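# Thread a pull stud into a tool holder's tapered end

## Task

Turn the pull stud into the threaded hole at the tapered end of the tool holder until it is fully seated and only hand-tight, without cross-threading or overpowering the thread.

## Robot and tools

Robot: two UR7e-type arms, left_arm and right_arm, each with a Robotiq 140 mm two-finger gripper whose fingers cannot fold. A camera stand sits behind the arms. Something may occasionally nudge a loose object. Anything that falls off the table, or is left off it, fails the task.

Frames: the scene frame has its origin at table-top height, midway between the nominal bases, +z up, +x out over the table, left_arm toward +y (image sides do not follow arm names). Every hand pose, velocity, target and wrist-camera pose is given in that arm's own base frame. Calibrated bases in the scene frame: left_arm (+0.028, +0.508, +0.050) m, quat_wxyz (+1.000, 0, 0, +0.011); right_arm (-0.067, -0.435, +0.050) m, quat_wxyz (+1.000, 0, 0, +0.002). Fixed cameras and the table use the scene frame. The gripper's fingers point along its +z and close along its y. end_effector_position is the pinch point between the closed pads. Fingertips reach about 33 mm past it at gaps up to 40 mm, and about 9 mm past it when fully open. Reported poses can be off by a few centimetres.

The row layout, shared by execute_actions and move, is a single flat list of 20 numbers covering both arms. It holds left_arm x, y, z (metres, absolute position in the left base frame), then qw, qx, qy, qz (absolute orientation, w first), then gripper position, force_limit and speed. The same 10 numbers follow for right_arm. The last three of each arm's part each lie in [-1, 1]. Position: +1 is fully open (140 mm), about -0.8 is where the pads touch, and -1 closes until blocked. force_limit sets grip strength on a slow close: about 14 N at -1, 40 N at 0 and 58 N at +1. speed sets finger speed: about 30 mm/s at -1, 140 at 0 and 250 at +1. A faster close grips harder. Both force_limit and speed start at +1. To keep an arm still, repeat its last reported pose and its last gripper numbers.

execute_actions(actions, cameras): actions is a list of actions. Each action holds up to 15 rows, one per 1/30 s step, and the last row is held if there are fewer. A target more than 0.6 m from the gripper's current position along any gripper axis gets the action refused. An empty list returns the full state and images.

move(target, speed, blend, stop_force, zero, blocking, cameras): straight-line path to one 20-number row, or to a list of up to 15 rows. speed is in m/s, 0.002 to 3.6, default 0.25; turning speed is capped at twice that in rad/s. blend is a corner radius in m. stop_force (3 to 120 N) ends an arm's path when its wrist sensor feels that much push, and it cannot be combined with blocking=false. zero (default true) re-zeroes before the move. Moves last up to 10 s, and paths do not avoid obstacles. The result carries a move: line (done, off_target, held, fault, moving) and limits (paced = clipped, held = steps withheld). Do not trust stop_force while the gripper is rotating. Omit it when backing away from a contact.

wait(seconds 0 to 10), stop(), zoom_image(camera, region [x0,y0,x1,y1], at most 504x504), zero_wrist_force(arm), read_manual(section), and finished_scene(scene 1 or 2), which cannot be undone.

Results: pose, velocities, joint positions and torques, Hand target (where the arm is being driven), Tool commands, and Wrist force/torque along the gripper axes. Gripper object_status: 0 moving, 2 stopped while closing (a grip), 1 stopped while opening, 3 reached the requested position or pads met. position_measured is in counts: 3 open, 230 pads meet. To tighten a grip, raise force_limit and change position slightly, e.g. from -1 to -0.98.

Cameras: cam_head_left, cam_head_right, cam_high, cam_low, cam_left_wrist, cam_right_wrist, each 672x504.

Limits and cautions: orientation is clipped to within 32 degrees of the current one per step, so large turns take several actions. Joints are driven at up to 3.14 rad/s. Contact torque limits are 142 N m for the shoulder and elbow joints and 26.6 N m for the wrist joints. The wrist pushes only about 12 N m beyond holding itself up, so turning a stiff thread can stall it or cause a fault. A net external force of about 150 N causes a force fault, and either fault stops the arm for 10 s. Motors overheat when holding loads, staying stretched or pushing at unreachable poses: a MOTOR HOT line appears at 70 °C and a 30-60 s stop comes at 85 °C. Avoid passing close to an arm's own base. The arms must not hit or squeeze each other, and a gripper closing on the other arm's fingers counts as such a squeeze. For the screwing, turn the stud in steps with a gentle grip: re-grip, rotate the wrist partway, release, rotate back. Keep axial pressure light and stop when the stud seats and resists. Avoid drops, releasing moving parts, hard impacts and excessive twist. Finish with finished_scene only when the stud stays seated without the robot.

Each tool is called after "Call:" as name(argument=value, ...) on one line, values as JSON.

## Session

Call:
execute_actions(actions=[])

Call:
zoom_image(camera="cam_head_left", region=[200, 150, 440, 330])

Call:
zoom_image(camera="cam_low", region=[400, 200, 580, 350])

Scene clock: 0.00 s.
left_arm: end_effector_position=(+0.1357, +0.0020, +0.3243) position_measured=3 object_status=3 end_effector_quat_wxyz=(+0.678, -0.075, -0.663, +0.310) | right_arm: end_effector_position=(+0.3914, +0.1795, +0.1970) position_measured=3 object_status=3 end_effector_quat_wxyz=(+0.063, +0.860, +0.288, +0.417)
Joint positions: left_arm=[-0.083 -1.361 1.865 -0.383 -1.967 0.588] | right_arm=[0.033 -2.196 2.688 -2.928 -1.464 2.578]
Joint velocities: within noise
Joint torques (N m): no reading
Wrist force (N): no reading
Wrist torque (N m): no reading
Wrist force, peak (N): no reading
Hand target: left_arm +0.1357, +0.0020, +0.3243; +0.678, -0.075, -0.663, +0.310 | right_arm +0.3914, +0.1795, +0.1970; +0.063, +0.860, +0.288, +0.417
Tool commands: left_gripper/position=+1.0 left_gripper/force_limit=+1.0 left_gripper/speed=+1.0 right_gripper/position=+1.0 right_gripper/force_limit=+1.0 right_gripper/speed=+1.0

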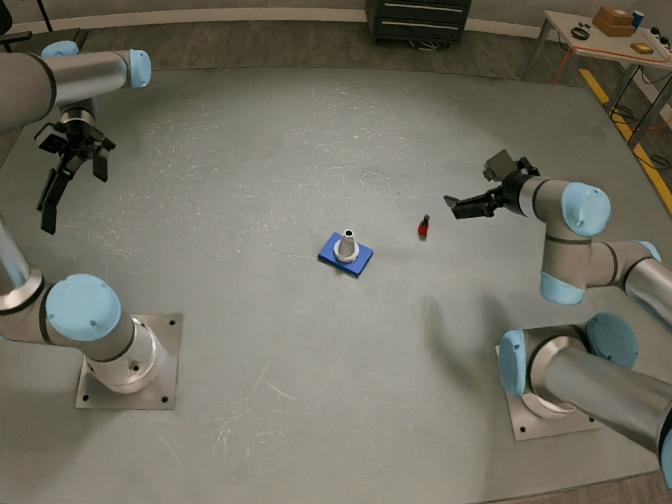

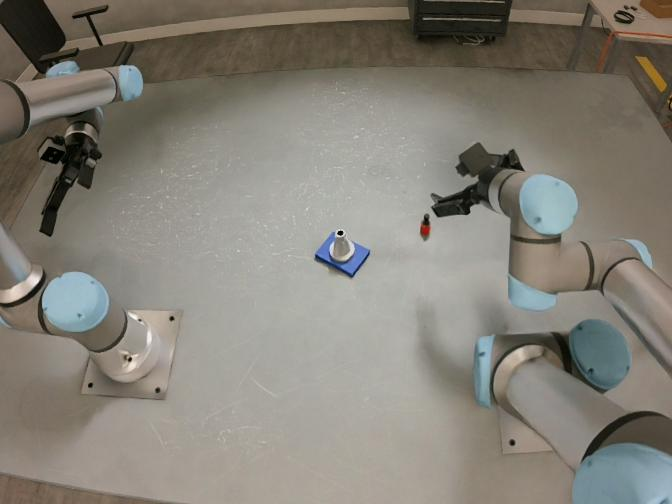

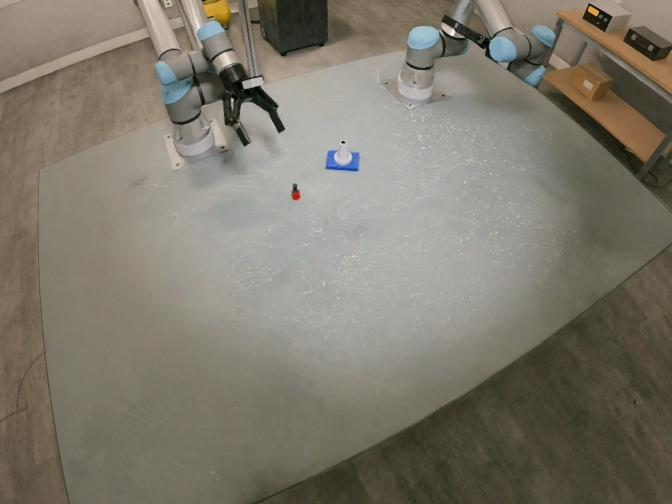

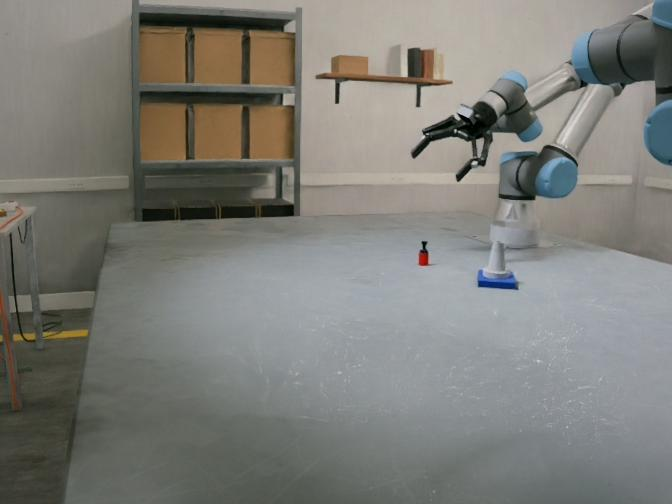

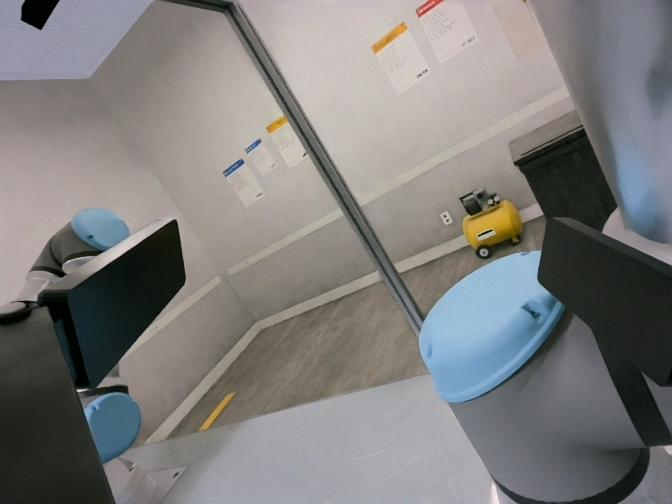

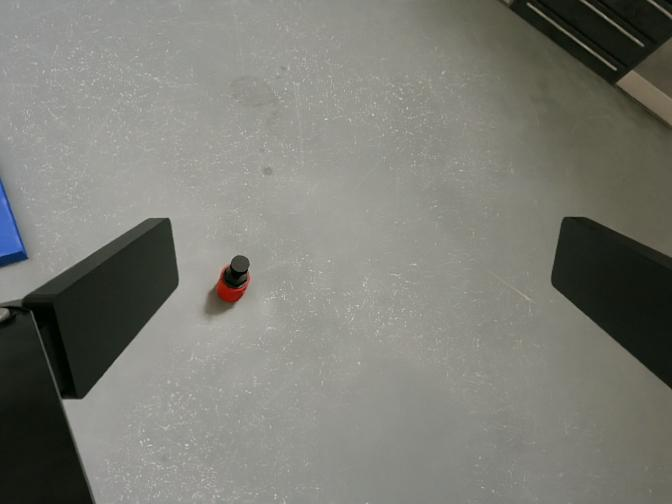

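Scaled by 2.100 from the camera's 672x504 image, which has a finer 960x720 frame.

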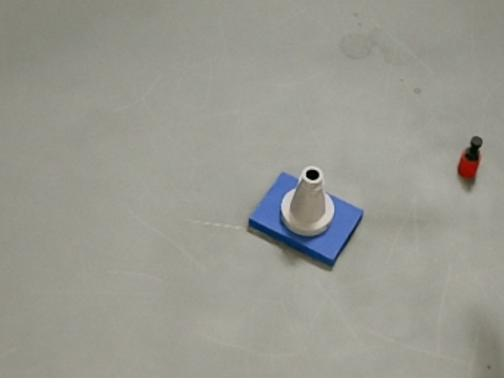

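Scaled by 2.800 from the camera's 672x504 image, which has a finer 960x720 frame.

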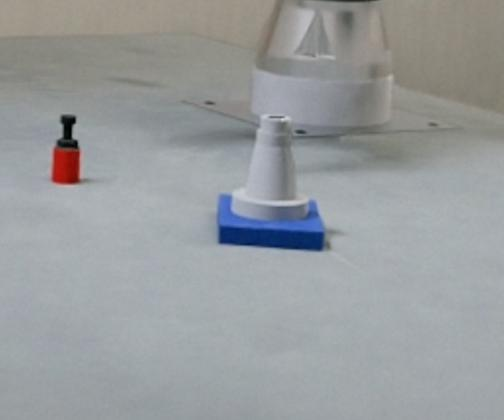

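Call:
move(target=[0.1357,0.0020,0.3243,0.678,-0.075,-0.663,0.310,1,1,1,0.50,0.32,0.33,0,1,0,0,1,1,1], cameras=["cam_right_wrist"])

Scene clock: 7.97 s.
left_arm: end_effector_position=(+0.1357, +0.0020, +0.3243) position_measured=3 object_status=3 end_effector_quat_wxyz=(+0.678, -0.075, -0.663, +0.310) | right_arm: end_effector_position=(+0.5000, +0.3199, +0.3299) position_measured=3 object_status=3 end_effector_quat_wxyz=(+0.000, +1.000, +0.000, +0.000)
Joint positions: left_arm=[-0.083 -1.361 1.865 -0.384 -1.967 0.588] | right_arm=[0.343 -1.353 1.19 -1.408 -1.571 3.484]
Joint torques (N m): left_arm=[10.33 -35.9 -24.78 -0.19 -1.22 -1.67] | right_arm=[8.33 -36.75 -35.28 -1.24 -1.13 0.04]
Wrist force (N): left_arm=[-0.1 0.1 0.0] | right_arm=[-1.6 0.5 -1.2]
Wrist torque (N m): left_arm=[0.03 0.03 0.06] | right_arm=[0.18 0.11 0.33]
Wrist force, peak (N): left_arm=[-0.3 0.6 0.1] | right_arm=[-1.7 0.5 -1.4]
Hand target: left_arm +0.1357, +0.0020, +0.3243; +0.678, -0.075, -0.663, +0.310 | right_arm +0.5000, +0.3200, +0.3300; +0.000, +1.000, +0.000, +0.000
Off the commanded pose: left_arm 0.000 m, 0 deg | right_arm 0.000 m, 0 deg.
move: done
Images, in order (width x height): cam_right_wrist 672x504.

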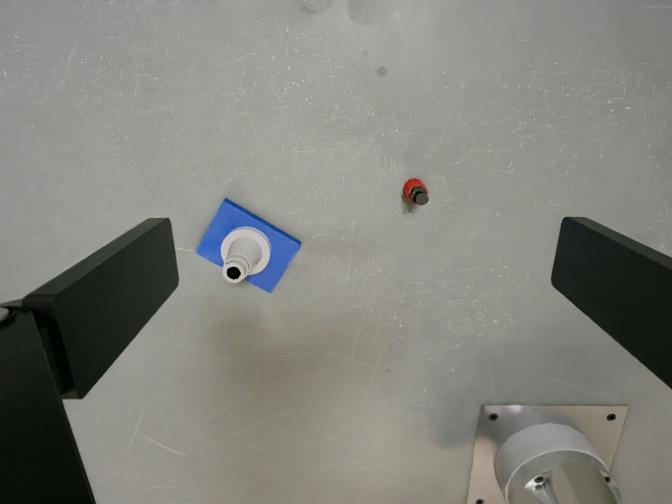

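Call:
move(target=[0.1357,0.0020,0.3243,0.678,-0.075,-0.663,0.310,1,1,1,0.4546,0.237,0.12,0,1,0,0,0.2,1,1], cameras=["cam_right_wrist"])

Call:
zoom_image(camera="cam_right_wrist", region=[240, 120, 440, 320])

Call:
move(target=[0.1357,0.0020,0.3243,0.678,-0.075,-0.663,0.310,1,1,1,0.4546,0.237,0.05,0,1,0,0,0.2,1,1], cameras=["cam_right_wrist"], speed=0.15)

Call:
zoom_image(camera="cam_right_wrist", region=[240, 120, 440, 320])

Scene clock: 19.73 s.
left_arm: end_effector_position=(+0.1357, +0.0020, +0.3243) position_measured=3 object_status=3 end_effector_quat_wxyz=(+0.678, -0.075, -0.663, +0.310) | right_arm: end_effector_position=(+0.4546, +0.2370, +0.1201) position_measured=104 object_status=3 end_effector_quat_wxyz=(+0.000, +1.000, +0.000, +0.000)
Joint positions: left_arm=[-0.083 -1.361 1.865 -0.384 -1.967 0.588] | right_arm=[0.217 -1.488 1.894 -1.977 -1.571 3.359]
Joint torques (N m): left_arm=[9.15 -35.68 -23.39 -0.09 -2.03 -1.38] | right_arm=[8.23 -14.59 -16.64 -4.16 0.51 1.13]
Wrist force (N): left_arm=[-0.3 0.1 -0.2] | right_arm=[-1.9 0.1 -1.2]
Wrist torque (N m): left_arm=[0.02 0.05 0.06] | right_arm=[0.12 0.14 0.28]
Wrist force, peak (N): left_arm=[0.0 0.6 -0.3] | right_arm=[-0.9 -0.9 -4.3]
Hand target: left_arm +0.1357, +0.0020, +0.3243; +0.678, -0.075, -0.663, +0.310 | right_arm +0.4546, +0.2370, +0.1200; +0.000, +1.000, +0.000, +0.000
Off the commanded pose: left_arm 0.000 m, 0 deg | right_arm 0.000 m, 0 deg.
move: done
Images, in order (width x height): cam_right_wrist 672x504.

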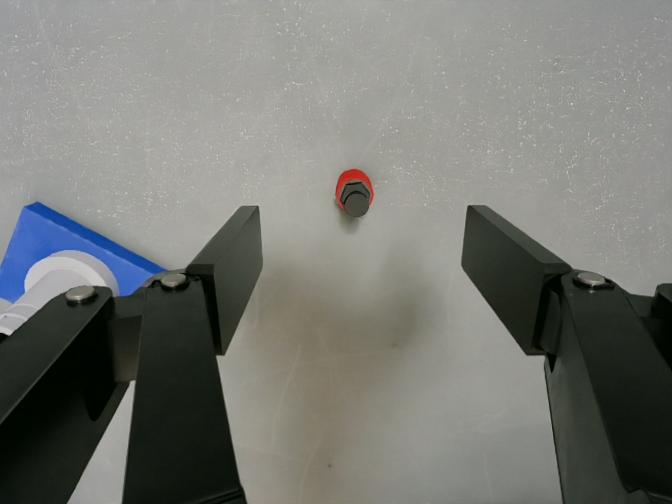

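Scaled by 2.520 from the camera's 672x504 image, which has a finer 960x720 frame.

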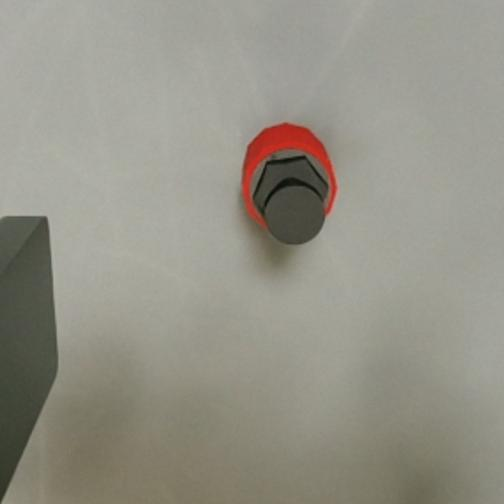

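Scene clock: 20.67 s.
left_arm: end_effector_position=(+0.1357, +0.0020, +0.3243) position_measured=3 object_status=3 end_effector_quat_wxyz=(+0.678, -0.075, -0.663, +0.310) | right_arm: end_effector_position=(+0.4545, +0.2370, +0.0500) position_measured=104 object_status=3 end_effector_quat_wxyz=(+0.000, +1.000, +0.000, +0.000)
Joint positions: left_arm=[-0.083 -1.361 1.865 -0.384 -1.967 0.588] | right_arm=[0.218 -1.403 2 -2.167 -1.571 3.359]
Joint torques (N m): left_arm=[9.6 -35.55 -24.59 -0.08 -1.9 -1.16] | right_arm=[8.99 -38.59 -26.32 -4.19 -1.42 1.18]
Wrist force (N): left_arm=[0.2 0.1 0.0] | right_arm=[-1.8 0.3 -0.8]
Wrist torque (N m): left_arm=[0.04 -0.04 0.06] | right_arm=[0.13 0.19 0.35]
Wrist force, peak (N): left_arm=[-0.3 0.3 -0.3] | right_arm=[-1.6 0.2 -3.3]
Hand target: left_arm +0.1357, +0.0020, +0.3243; +0.678, -0.075, -0.663, +0.310 | right_arm +0.4546, +0.2370, +0.0500; +0.000, +1.000, +0.000, +0.000
Off the commanded pose: left_arm 0.000 m, 0 deg | right_arm 0.000 m, 0 deg.
move: done
Images, in order (width x height): cam_right_wrist 672x504.

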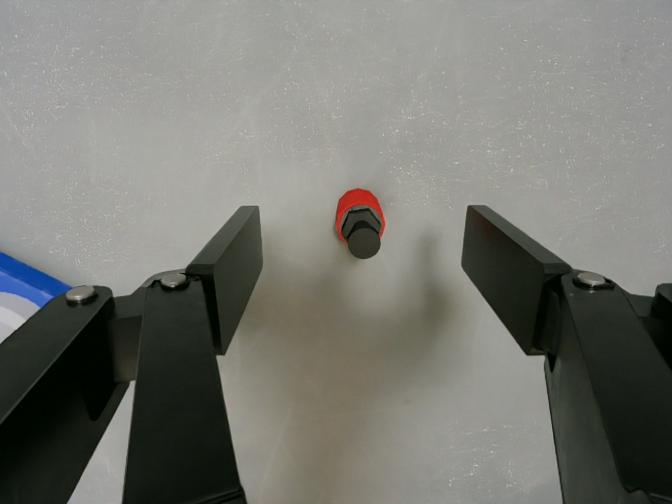

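Scaled by 2.520 from the camera's 672x504 image, which has a finer 960x720 frame.

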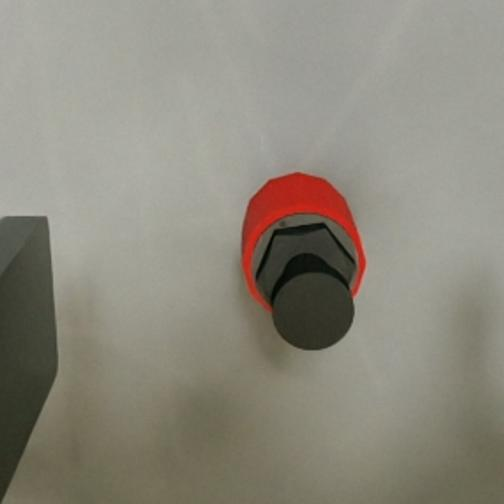

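Call:
move(target=[[0.1357,0.0020,0.3243,0.678,-0.075,-0.663,0.310,1,1,1,0.449,0.2344,0.036,0,1,0,0,0.2,0,-1],[0.1357,0.0020,0.3243,0.678,-0.075,-0.663,0.310,1,1,1,0.449,0.2344,0.036,0,1,0,0,-1,0,-1]], cameras=["cam_right_wrist","cam_low"], speed=0.1)

Call:
zoom_image(camera="cam_low", region=[380, 200, 480, 300])

Scene clock: 36.40 s.
left_arm: end_effector_position=(+0.1357, +0.0020, +0.3243) position_measured=3 object_status=3 end_effector_quat_wxyz=(+0.678, -0.075, -0.663, +0.310) | right_arm: end_effector_position=(+0.4490, +0.2344, +0.0360) position_measured=212 object_status=0 end_effector_quat_wxyz=(+0.000, +1.000, +0.000, +0.000)
Joint positions: left_arm=[-0.083 -1.361 1.865 -0.384 -1.967 0.588] | right_arm=[0.215 -1.396 2.034 -2.21 -1.571 3.356]
Joint torques (N m): left_arm=[9.38 -33.95 -24.15 0.26 -1.97 -0.44] | right_arm=[6.72 -38.58 -28.51 -1.27 1.29 0.22]
Wrist force (N): left_arm=[-0.3 0.3 0.2] | right_arm=[-2.6 -0.5 -5.2]
Wrist torque (N m): left_arm=[0.05 0.05 0.06] | right_arm=[0.14 0.15 0.41]
Wrist force, peak (N): left_arm=[0.1 0.7 0.2] | right_arm=[-2.8 -0.5 -5.2]
Hand target: left_arm +0.1357, +0.0020, +0.3243; +0.678, -0.075, -0.663, +0.310 | right_arm +0.4490, +0.2344, +0.0360; +0.000, +1.000, +0.000, +0.000
Off the commanded pose: left_arm 0.000 m, 0 deg | right_arm 0.000 m, 0 deg.
move: done
Images, in order (width x height): cam_low 672x504, cam_right_wrist 672x504.

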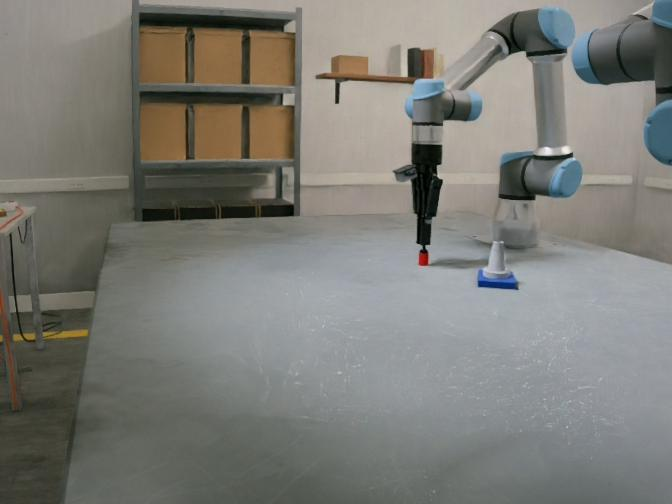

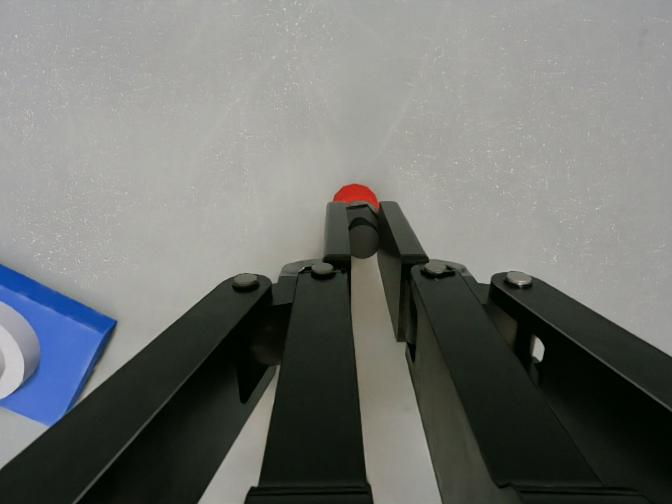

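Scaled by 5.040 from the camera's 672x504 image, which has a finer 960x720 frame.

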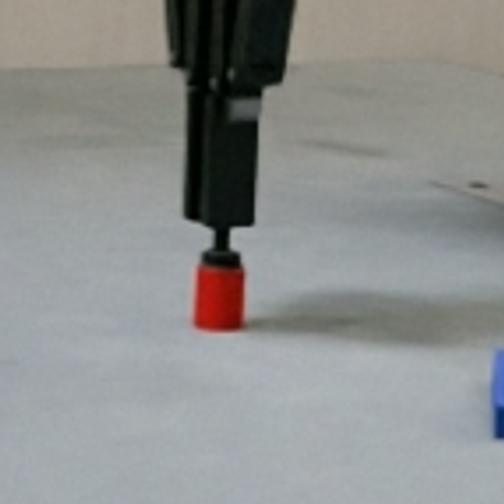

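Call:
move(target=[[0.1357,0.0020,0.3243,0.678,-0.075,-0.663,0.310,1,1,1,0.449,0.2344,0.08,0,1,0,0,-1,0,-1],[0.1357,0.0020,0.3243,0.678,-0.075,-0.663,0.310,1,1,1,0.449,0.2344,0.17,0,1,0,0,-1,0,-1],[0.1357,0.0020,0.3243,0.678,-0.075,-0.663,0.310,1,1,1,0.378,0.357,0.145,0,1,0,0,-1,0,-1]], cameras=["cam_right_wrist"], speed=[0.06,0.2,0.2])

Call:
zoom_image(camera="cam_right_wrist", region=[120, 150, 270, 300])

Call:
move(target=[0.1357,0.0020,0.3243,0.678,-0.075,-0.663,0.310,1,1,1,0.378,0.438,0.145,0,1,0,0,-1,0,-1], cameras=["cam_right_wrist"], speed=0.2)

Call:
zoom_image(camera="cam_right_wrist", region=[280, 160, 430, 310])

Scene clock: 50.30 s.
left_arm: end_effector_position=(+0.1357, +0.0020, +0.3243) position_measured=3 object_status=3 end_effector_quat_wxyz=(+0.678, -0.075, -0.663, +0.310) | right_arm: end_effector_position=(+0.3781, +0.3570, +0.1450) position_measured=212 object_status=2 end_effector_quat_wxyz=(+0.000, +1.000, +0.000, +0.000)
Joint positions: left_arm=[-0.083 -1.361 1.865 -0.384 -1.967 0.588] | right_arm=[0.497 -1.493 1.831 -1.909 -1.571 3.639]
Joint torques (N m): left_arm=[9.37 -33.03 -23.93 0.41 -1.94 0.17] | right_arm=[5.78 -40.47 -16.84 -1.39 -1.27 0.2]
Wrist force (N): left_arm=[-0.3 0.2 0.0] | right_arm=[-1.7 0.6 -1.0]
Wrist torque (N m): left_arm=[0.04 0.05 0.06] | right_arm=[0.18 0.09 0.34]
Wrist force, peak (N): left_arm=[-0.2 0.6 0.2] | right_arm=[-2.8 -0.4 -5.6]
Hand target: left_arm +0.1357, +0.0020, +0.3243; +0.678, -0.075, -0.663, +0.310 | right_arm +0.3780, +0.3570, +0.1450; +0.000, +1.000, +0.000, +0.000
Off the commanded pose: left_arm 0.000 m, 0 deg | right_arm 0.000 m, 0 deg.
move: done
Images, in order (width x height): cam_right_wrist 672x504.

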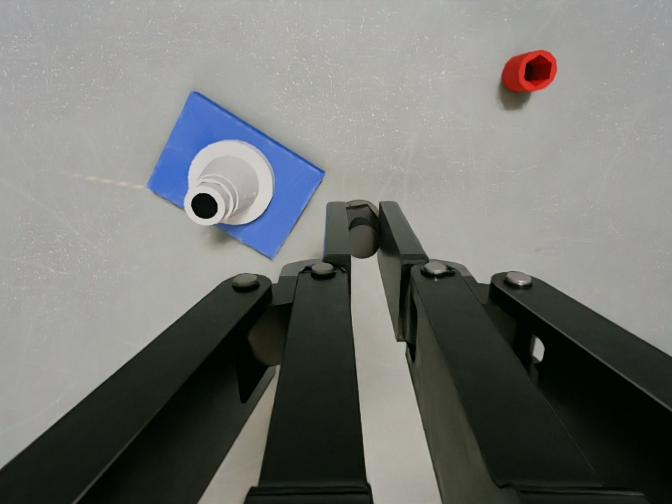

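Scaled by 3.360 from the camera's 672x504 image, which has a finer 960x720 frame.

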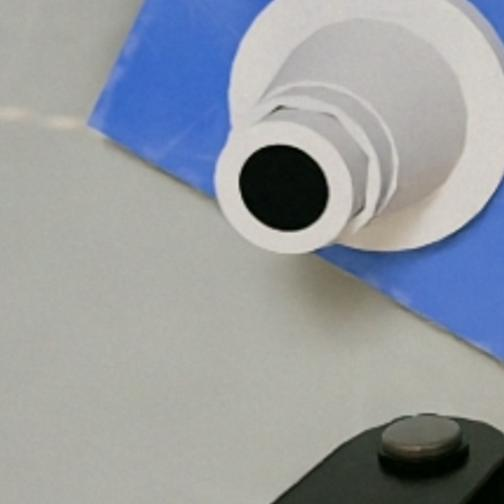

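Scene clock: 51.17 s.
left_arm: end_effector_position=(+0.1357, +0.0020, +0.3243) position_measured=3 object_status=3 end_effector_quat_wxyz=(+0.678, -0.075, -0.663, +0.310) | right_arm: end_effector_position=(+0.3780, +0.4379, +0.1449) position_measured=212 object_status=2 end_effector_quat_wxyz=(+0.000, +1.000, +0.000, +0.000)
Joint positions: left_arm=[-0.083 -1.361 1.865 -0.384 -1.967 0.588] | right_arm=[0.626 -1.356 1.672 -1.886 -1.571 3.768]
Joint torques (N m): left_arm=[8.76 -32.63 -23.9 0.37 -2.1 0.28] | right_arm=[0.8 -38.87 -27.62 -4.48 -1.1 -0.01]
Wrist force (N): left_arm=[-0.2 0.2 0.0] | right_arm=[-1.6 0.6 -1.1]
Wrist torque (N m): left_arm=[0.05 0.04 0.06] | right_arm=[0.17 0.06 0.32]
Wrist force, peak (N): left_arm=[0.0 0.6 -0.2] | right_arm=[-1.5 3.2 -1.0]
Hand target: left_arm +0.1357, +0.0020, +0.3243; +0.678, -0.075, -0.663, +0.310 | right_arm +0.3780, +0.4380, +0.1450; +0.000, +1.000, +0.000, +0.000
Off the commanded pose: left_arm 0.000 m, 0 deg | right_arm 0.000 m, 0 deg.
move: done
Images, in order (width x height): cam_right_wrist 672x504.

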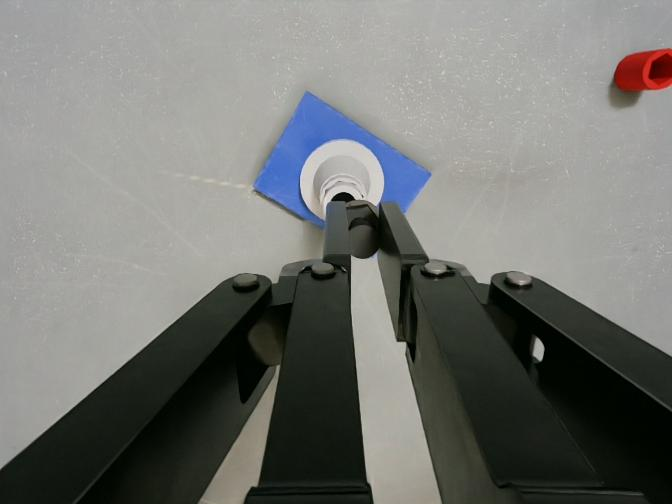

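Scaled by 3.360 from the camera's 672x504 image, which has a finer 960x720 frame.

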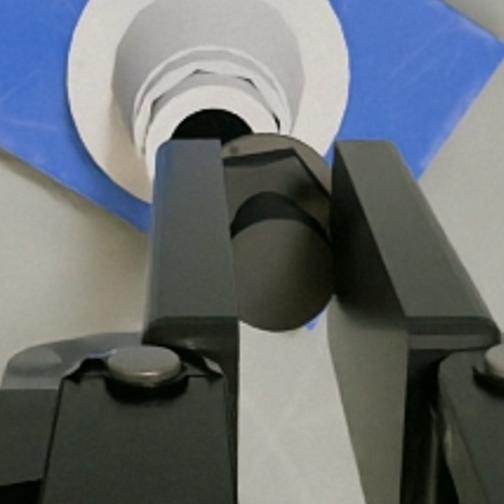

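Call:
move(target=[0.1357,0.0020,0.3243,0.678,-0.075,-0.663,0.310,1,1,1,0.375,0.4445,0.123,0,1,0,0,-1,0,-1], cameras=["cam_low","cam_head_left","cam_right_wrist"], speed=0.1)

Call:
zoom_image(camera="cam_low", region=[463, 205, 533, 275])

Call:
zoom_image(camera="cam_head_left", region=[310, 180, 390, 260])

Call:
zoom_image(camera="cam_right_wrist", region=[310, 160, 410, 260])

Call:
move(target=[[0.1357,0.0020,0.3243,0.678,-0.075,-0.663,0.310,1,1,1,0.375,0.4445,0.123,0,0.7071,0.7071,0,-1,0,-1],[0.1357,0.0020,0.3243,0.678,-0.075,-0.663,0.310,1,1,1,0.375,0.4445,0.123,0,0,1,0,-1,0,-1]], cameras=["cam_low","cam_head_left"], speed=1, blend=0.01)

Call:
zoom_image(camera="cam_low", region=[463, 205, 533, 275])

Call:
zoom_image(camera="cam_head_left", region=[310, 180, 390, 260])

Scene clock: 67.90 s.
left_arm: end_effector_position=(+0.1357, +0.0020, +0.3243) position_measured=3 object_status=3 end_effector_quat_wxyz=(+0.678, -0.075, -0.663, +0.310) | right_arm: end_effector_position=(+0.3749, +0.4445, +0.1227) position_measured=212 object_status=2 end_effector_quat_wxyz=(+0.000, +1.000, +0.000, +0.000) end_effector_velocity=(+0.000, -0.001, +0.002) end_effector_angular_velocity=(-0.002, +0.000, +0.000)
Joint positions: left_arm=[-0.083 -1.361 1.865 -0.384 -1.967 0.588] | right_arm=[0.639 -1.332 1.701 -1.94 -1.571 3.78]
Joint velocities: left_arm=[within noise] | right_arm=[0 -0.002 -0.003 0.006 -0.001 0]
Joint torques (N m): left_arm=[7.87 -32 -24.05 0.47 -2.11 0.74] | right_arm=[-7.98 -46.49 -35.02 -1.55 1.19 -0.52]
Wrist force (N): left_arm=[0.2 0.1 0.2] | right_arm=[-1.6 0.9 -1.2]
Wrist torque (N m): left_arm=[0.00 -0.05 0.05] | right_arm=[0.25 0.06 0.18]
Wrist force, peak (N): left_arm=[-0.3 0.5 -0.3] | right_arm=[-1.3 1.0 -2.3]
Hand target: left_arm +0.1357, +0.0020, +0.3243; +0.678, -0.075, -0.663, +0.310 | right_arm +0.3750, +0.4445, +0.1230; +0.000, +1.000, +0.000, +0.000
Off the commanded pose: left_arm 0.000 m, 0 deg | right_arm 0.000 m, 0 deg.
move: done
Images, in order (width x height): cam_head_left 672x504, cam_low 672x504, cam_right_wrist 672x504.

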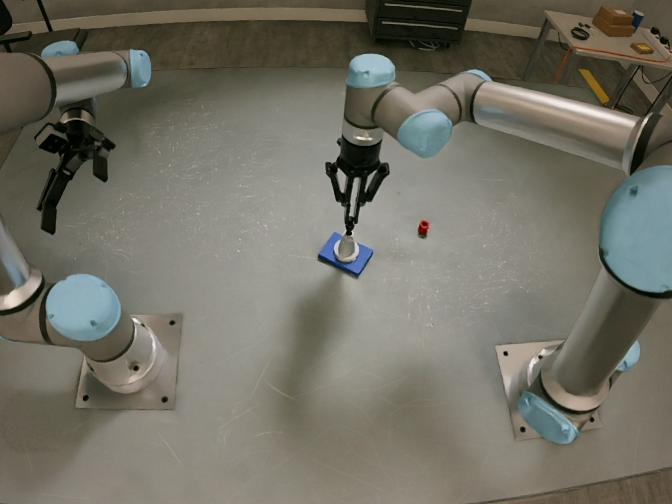

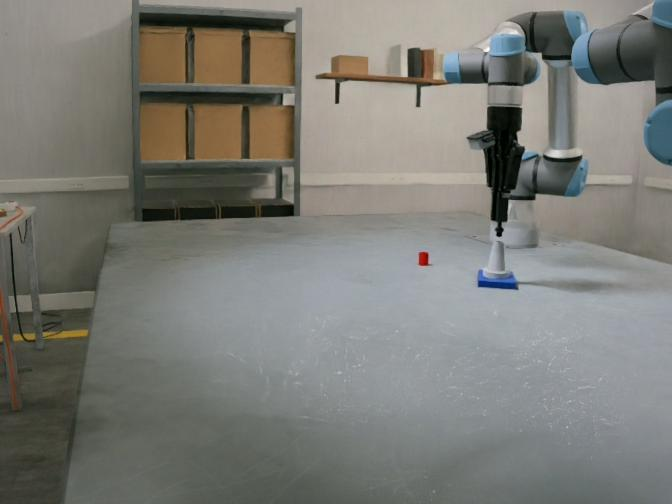

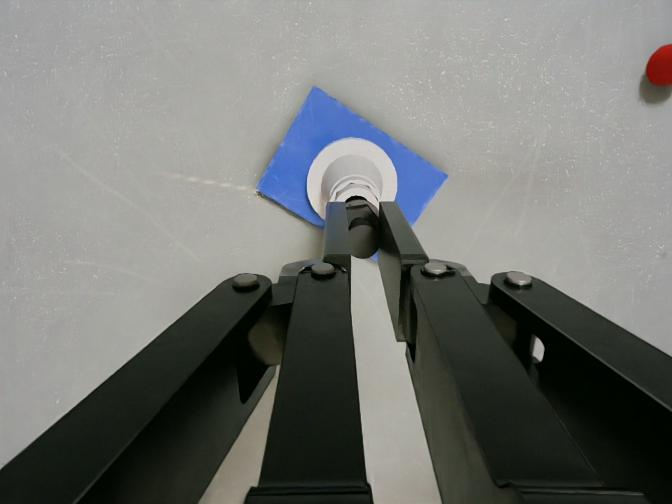

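Scaled by 7.200 from the camera's 672x504 image, which has a finer 960x720 frame.

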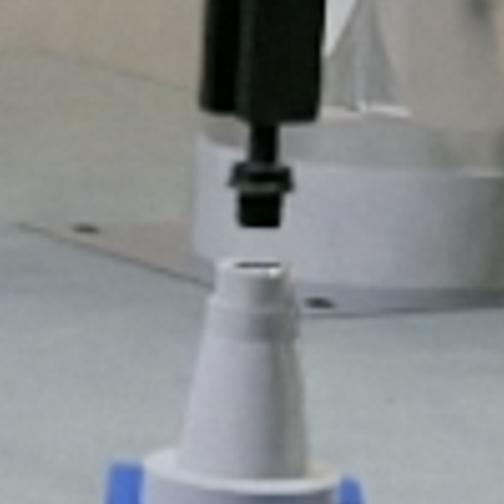

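Scaled by 6.300 from the camera's 672x504 image, which has a finer 960x720 frame.

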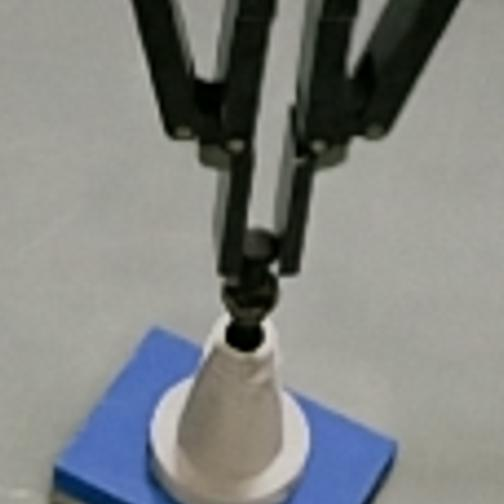

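Scaled by 5.040 from the camera's 672x504 image, which has a finer 960x720 frame.

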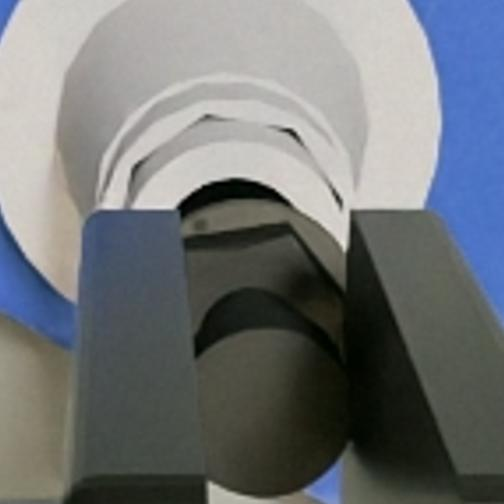

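Scene clock: 70.27 s.
left_arm: end_effector_position=(+0.1357, +0.0020, +0.3243) position_measured=3 object_status=3 end_effector_quat_wxyz=(+0.678, -0.075, -0.663, +0.310) | right_arm: end_effector_position=(+0.3750, +0.4445, +0.1230) position_measured=212 object_status=2 end_effector_quat_wxyz=(+0.000, +0.000, +1.000, +0.000)
Joint positions: left_arm=[-0.083 -1.361 1.865 -0.384 -1.967 0.588] | right_arm=[0.639 -1.332 1.701 -1.939 -1.571 0.639]
Joint torques (N m): left_arm=[8.74 -32.3 -24.26 0.59 -1.94 0.97] | right_arm=[-5.56 -47.16 -17.27 -1.52 0.39 -0.58]
Wrist force (N): left_arm=[-0.3 -0.1 0.3] | right_arm=[-1.3 0.3 -0.8]
Wrist torque (N m): left_arm=[-0.02 0.06 0.06] | right_arm=[0.12 0.01 0.21]
Wrist force, peak (N): left_arm=[-0.3 0.4 0.0] | right_arm=[-1.8 0.8 -1.2]
Hand target: left_arm +0.1357, +0.0020, +0.3243; +0.678, -0.075, -0.663, +0.310 | right_arm +0.3750, +0.4445, +0.1230; +0.000, +0.000, +1.000, +0.000
Off the commanded pose: left_arm 0.000 m, 0 deg | right_arm 0.000 m, 0 deg.
move: done
Images, in order (width x height): cam_head_left 672x504, cam_low 672x504.

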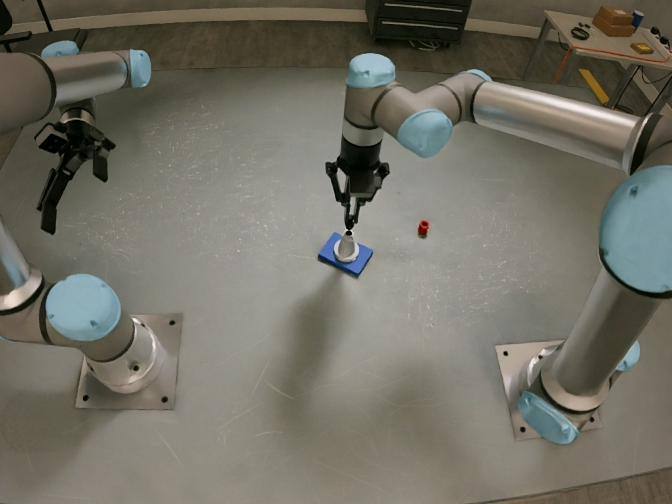

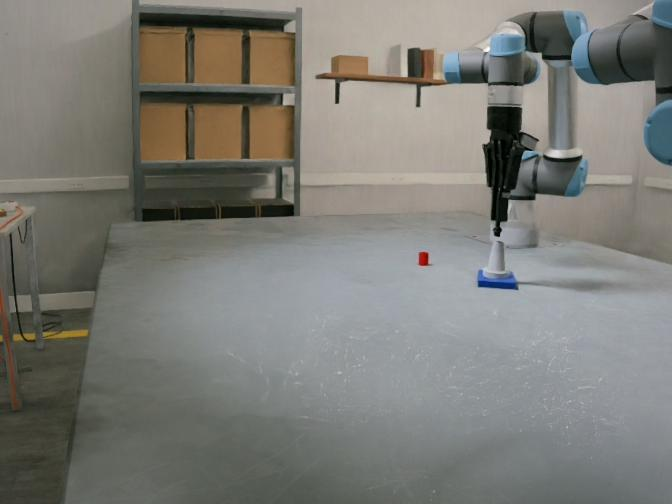

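Scaled by 7.200 from the camera's 672x504 image, which has a finer 960x720 frame.

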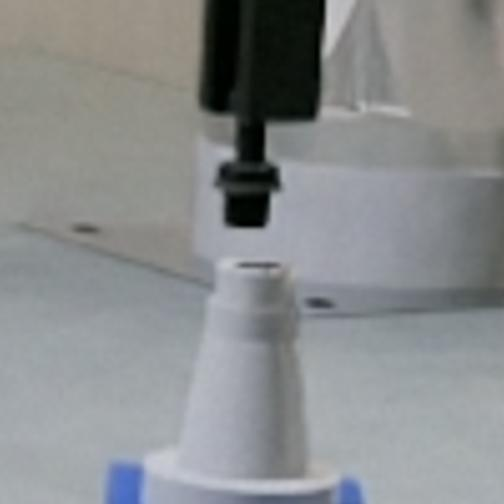

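Scaled by 6.300 from the camera's 672x504 image, which has a finer 960x720 frame.

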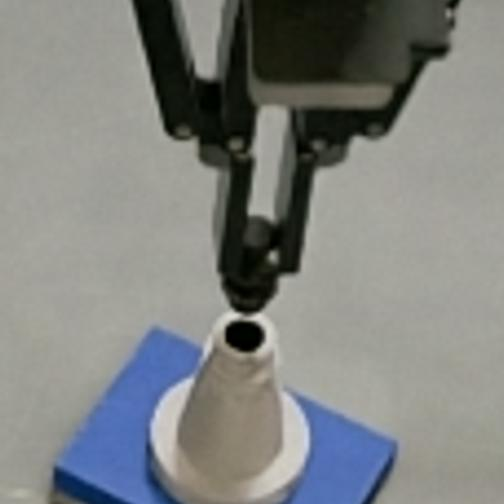

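Call:
move(target=[[0.1357,0.0020,0.3243,0.678,-0.075,-0.663,0.310,1,1,1,0.3763,0.4443,0.123,0,-0.7071,0.7071,0,-1,0,-1],[0.1357,0.0020,0.3243,0.678,-0.075,-0.663,0.310,1,1,1,0.3763,0.4443,0.123,0,1,0,0,-1,0,-1]], speed=1, blend=0.01)

Call:
move(target=[0.1357,0.0020,0.3243,0.678,-0.075,-0.663,0.310,1,1,1,0.3763,0.4443,0.095,0,1,0,0,-1,0,-1], cameras=["cam_low","cam_head_left"], speed=0.008, stop_force=4)

Call:
zoom_image(camera="cam_low", region=[463, 205, 533, 275])

Call:
zoom_image(camera="cam_head_left", region=[310, 180, 390, 260])

Scene clock: 83.93 s.
left_arm: end_effector_position=(+0.1357, +0.0020, +0.3243) position_measured=3 object_status=3 end_effector_quat_wxyz=(+0.678, -0.075, -0.663, +0.310) | right_arm: end_effector_position=(+0.3763, +0.4443, +0.1230) position_measured=212 object_status=2 end_effector_quat_wxyz=(+0.000, +1.000, +0.000, +0.000)
Joint positions: left_arm=[-0.083 -1.361 1.865 -0.384 -1.967 0.588] | right_arm=[0.637 -1.33 1.699 -1.939 -1.571 -2.504]
Joint torques (N m): left_arm=[8.16 -31.19 -23.84 0.67 -2.08 1.62] | right_arm=[-6.22 -47.07 -16.61 -1.73 0.39 -0.59]
Wrist force (N): left_arm=[0.0 0.1 -0.1] | right_arm=[-1.6 1.1 -1.1]
Wrist torque (N m): left_arm=[0.03 0.00 0.06] | right_arm=[0.29 0.05 0.19]
Wrist force, peak (N): left_arm=[0.0 0.6 0.1] | right_arm=[-1.9 1.1 -1.0]
Hand target: left_arm +0.1357, +0.0020, +0.3243; +0.678, -0.075, -0.663, +0.310 | right_arm +0.3763, +0.4443, +0.1230; +0.000, +1.000, +0.000, +0.000
Off the commanded pose: left_arm 0.000 m, 0 deg | right_arm 0.000 m, 0 deg.
move: done

Scene clock: 86.70 s.
left_arm: end_effector_position=(+0.1357, +0.0020, +0.3243) position_measured=3 object_status=3 end_effector_quat_wxyz=(+0.678, -0.075, -0.663, +0.310) | right_arm: end_effector_position=(+0.3763, +0.4443, +0.1101) position_measured=212 object_status=2 end_effector_quat_wxyz=(+0.000, +1.000, +0.000, +0.000)
Joint positions: left_arm=[-0.083 -1.361 1.865 -0.384 -1.967 0.588] | right_arm=[0.637 -1.319 1.719 -1.971 -1.571 -2.505]
Joint torques (N m): left_arm=[7.91 -30.63 -23.83 0.7 -2.02 1.48] | right_arm=[5.86 -45.2 -31.87 -1.5 -1.75 -1.3]
Wrist force (N): left_arm=[0.2 0.3 -0.2] | right_arm=[-2.6 0.8 -4.6]
Wrist torque (N m): left_arm=[0.06 -0.05 0.06] | right_arm=[0.29 0.10 0.18]
Wrist force, peak (N): left_arm=[0.4 0.5 -0.1] | right_arm=[-4.5 1.4 -15.5]
Hand target: left_arm +0.1357, +0.0020, +0.3243; +0.678, -0.075, -0.663, +0.310 | right_arm +0.3763, +0.4443, +0.1101; +0.000, +1.000, +0.000, +0.000
Off the commanded pose: left_arm 0.000 m, 0 deg | right_arm 0.015 m, 0 deg.
move: contact (right_arm)
Images, in order (width x height): cam_head_left 672x504, cam_low 672x504.

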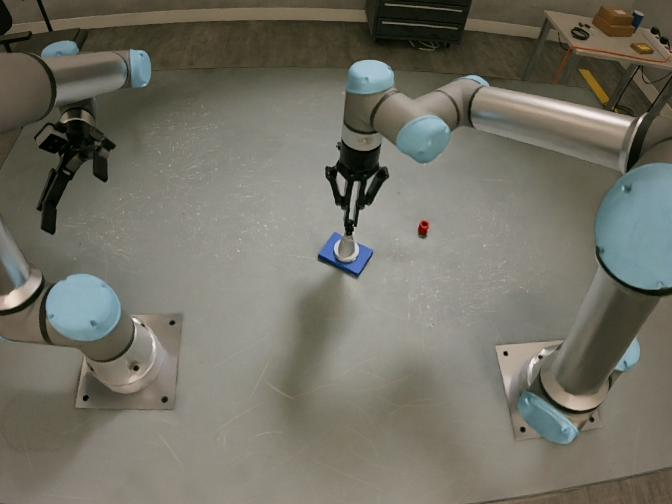

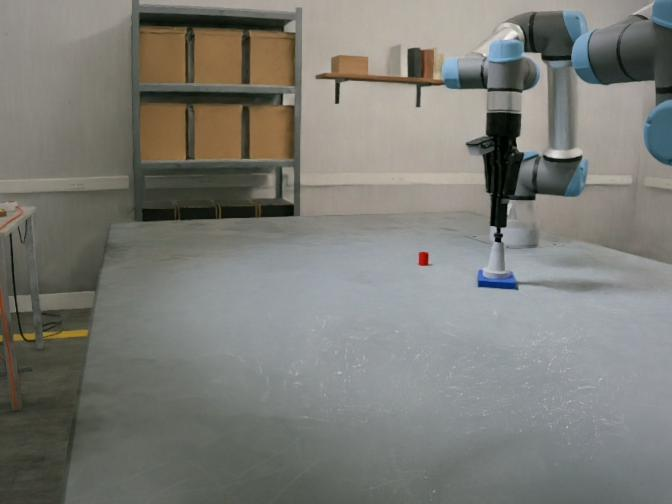

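Scaled by 7.200 from the camera's 672x504 image, which has a finer 960x720 frame.

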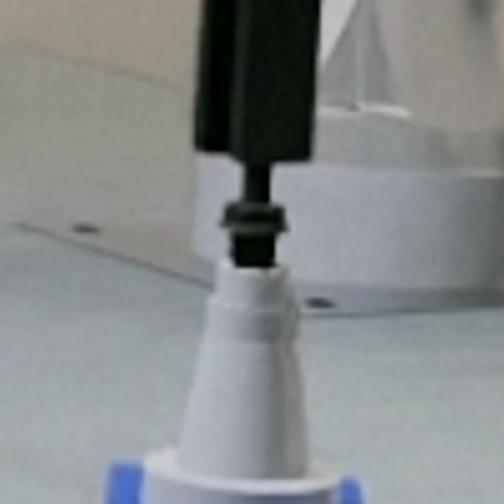

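Scaled by 6.300 from the camera's 672x504 image, which has a finer 960x720 frame.

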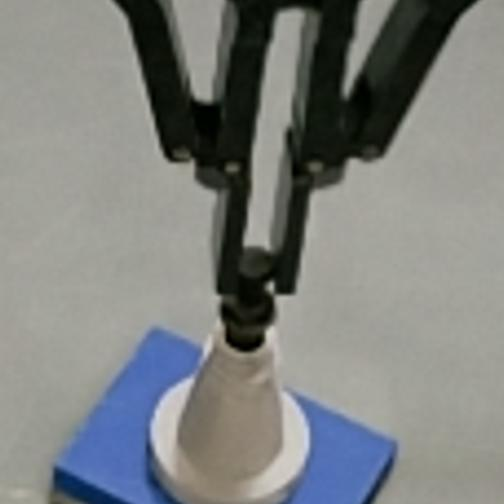

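Call:
move(target=[[0.1357,0.0020,0.3243,0.678,-0.075,-0.663,0.310,1,1,1,0.3756,0.4425,0.1099,0,0.9239,-0.3827,0,-1,0,-1],[0.1357,0.0020,0.3243,0.678,-0.075,-0.663,0.310,1,1,1,0.3738,0.4418,0.1097,0,0.7071,-0.7071,0,-1,0,-1],[0.1357,0.0020,0.3243,0.678,-0.075,-0.663,0.310,1,1,1,0.3720,0.4425,0.1095,0,0.3827,-0.9239,0,-1,0,-1],[0.1357,0.0020,0.3243,0.678,-0.075,-0.663,0.310,1,1,1,0.3713,0.4443,0.1092,0,0,-1,0,-1,0,-1]], speed=0.5, blend=0.001)

Call:
move(target=[[0.1357,0.0020,0.3243,0.678,-0.075,-0.663,0.310,1,1,1,0.3720,0.4461,0.1089,0,-0.3827,-0.9239,0,-1,0,-1],[0.1357,0.0020,0.3243,0.678,-0.075,-0.663,0.310,1,1,1,0.3738,0.4468,0.1086,0,-0.7071,-0.7071,0,-1,0,-1],[0.1357,0.0020,0.3243,0.678,-0.075,-0.663,0.310,1,1,1,0.3756,0.4461,0.1083,0,-0.9239,-0.3827,0,-1,0,-1],[0.1357,0.0020,0.3243,0.678,-0.075,-0.663,0.310,1,1,1,0.3763,0.4443,0.108,0,-1,0,0,-1,0,-1]], cameras=["cam_low"], speed=0.5, blend=0.001)

Call:
zoom_image(camera="cam_low", region=[463, 205, 533, 275])

Scene clock: 104.27 s.
left_arm: end_effector_position=(+0.1357, +0.0020, +0.3243) position_measured=3 object_status=3 end_effector_quat_wxyz=(+0.678, -0.075, -0.663, +0.310) | right_arm: end_effector_position=(+0.3713, +0.4443, +0.1092) position_measured=212 object_status=2 end_effector_quat_wxyz=(+0.000, +0.000, +1.000, +0.000)
Joint positions: left_arm=[-0.083 -1.361 1.865 -0.384 -1.967 0.588] | right_arm=[0.642 -1.325 1.73 -1.976 -1.571 0.642]
Joint torques (N m): left_arm=[8.58 -29.97 -24.36 1.01 -2 1.51] | right_arm=[0.93 -20.72 -28.59 -0.9 -1.32 0.9]
Wrist force (N): left_arm=[-0.2 0.5 0.1] | right_arm=[0.1 1.4 -6.1]
Wrist torque (N m): left_arm=[0.09 0.04 0.05] | right_arm=[0.06 0.05 0.33]
Wrist force, peak (N): left_arm=[0.1 0.6 -0.4] | right_arm=[0.2 3.8 -12.6]
Hand target: left_arm +0.1357, +0.0020, +0.3243; +0.678, -0.075, -0.663, +0.310 | right_arm +0.3713, +0.4443, +0.1092; +0.000, +0.000, +1.000, +0.000
Off the commanded pose: left_arm 0.000 m, 0 deg | right_arm 0.000 m, 0 deg.
move: done

Scene clock: 108.00 s.
left_arm: end_effector_position=(+0.1357, +0.0020, +0.3243) position_measured=3 object_status=3 end_effector_quat_wxyz=(+0.678, -0.075, -0.663, +0.310) | right_arm: end_effector_position=(+0.3763, +0.4443, +0.1080) position_measured=212 object_status=2 end_effector_quat_wxyz=(+0.000, +1.000, +0.000, +0.000)
Joint positions: left_arm=[-0.083 -1.361 1.865 -0.384 -1.967 0.588] | right_arm=[0.637 -1.317 1.723 -1.976 -1.571 3.778]
Joint torques (N m): left_arm=[7.66 -28.88 -24.28 1.1 -2.04 1.63] | right_arm=[7.72 -32.77 -34.04 -3.17 -0.77 0.76]
Wrist force (N): left_arm=[-0.2 0.5 0.0] | right_arm=[-3.5 1.2 -1.5]
Wrist torque (N m): left_arm=[0.09 0.04 0.05] | right_arm=[0.28 0.05 0.31]
Wrist force, peak (N): left_arm=[0.3 0.6 0.3] | right_arm=[-4.0 -2.1 -11.4]
Hand target: left_arm +0.1357, +0.0020, +0.3243; +0.678, -0.075, -0.663, +0.310 | right_arm +0.3763, +0.4443, +0.1080; +0.000, +1.000, +0.000, +0.000
Off the commanded pose: left_arm 0.000 m, 0 deg | right_arm 0.000 m, 0 deg.
move: done
Images, in order (width x height): cam_low 672x504.

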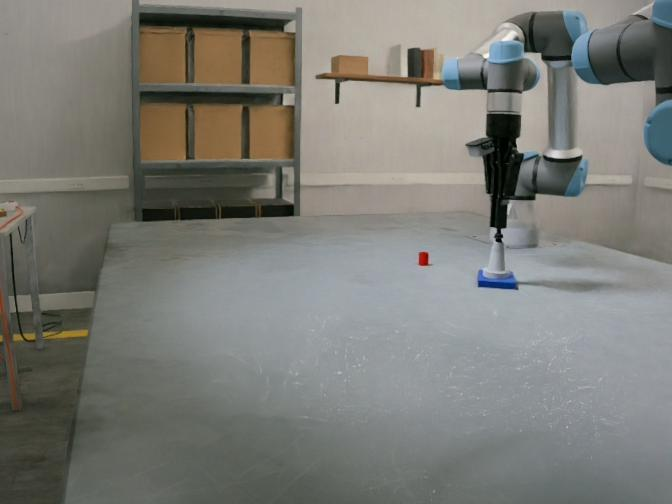

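Scaled by 7.200 from the camera's 672x504 image, which has a finer 960x720 frame.

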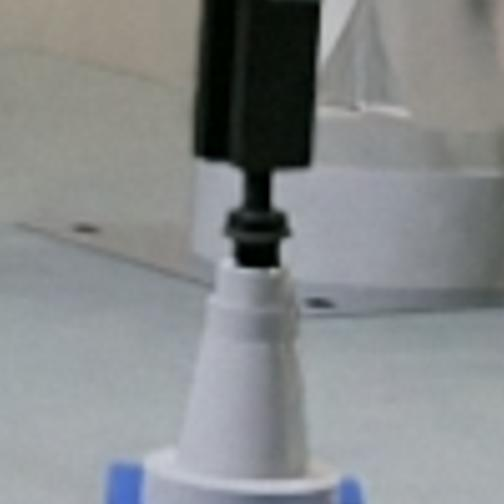

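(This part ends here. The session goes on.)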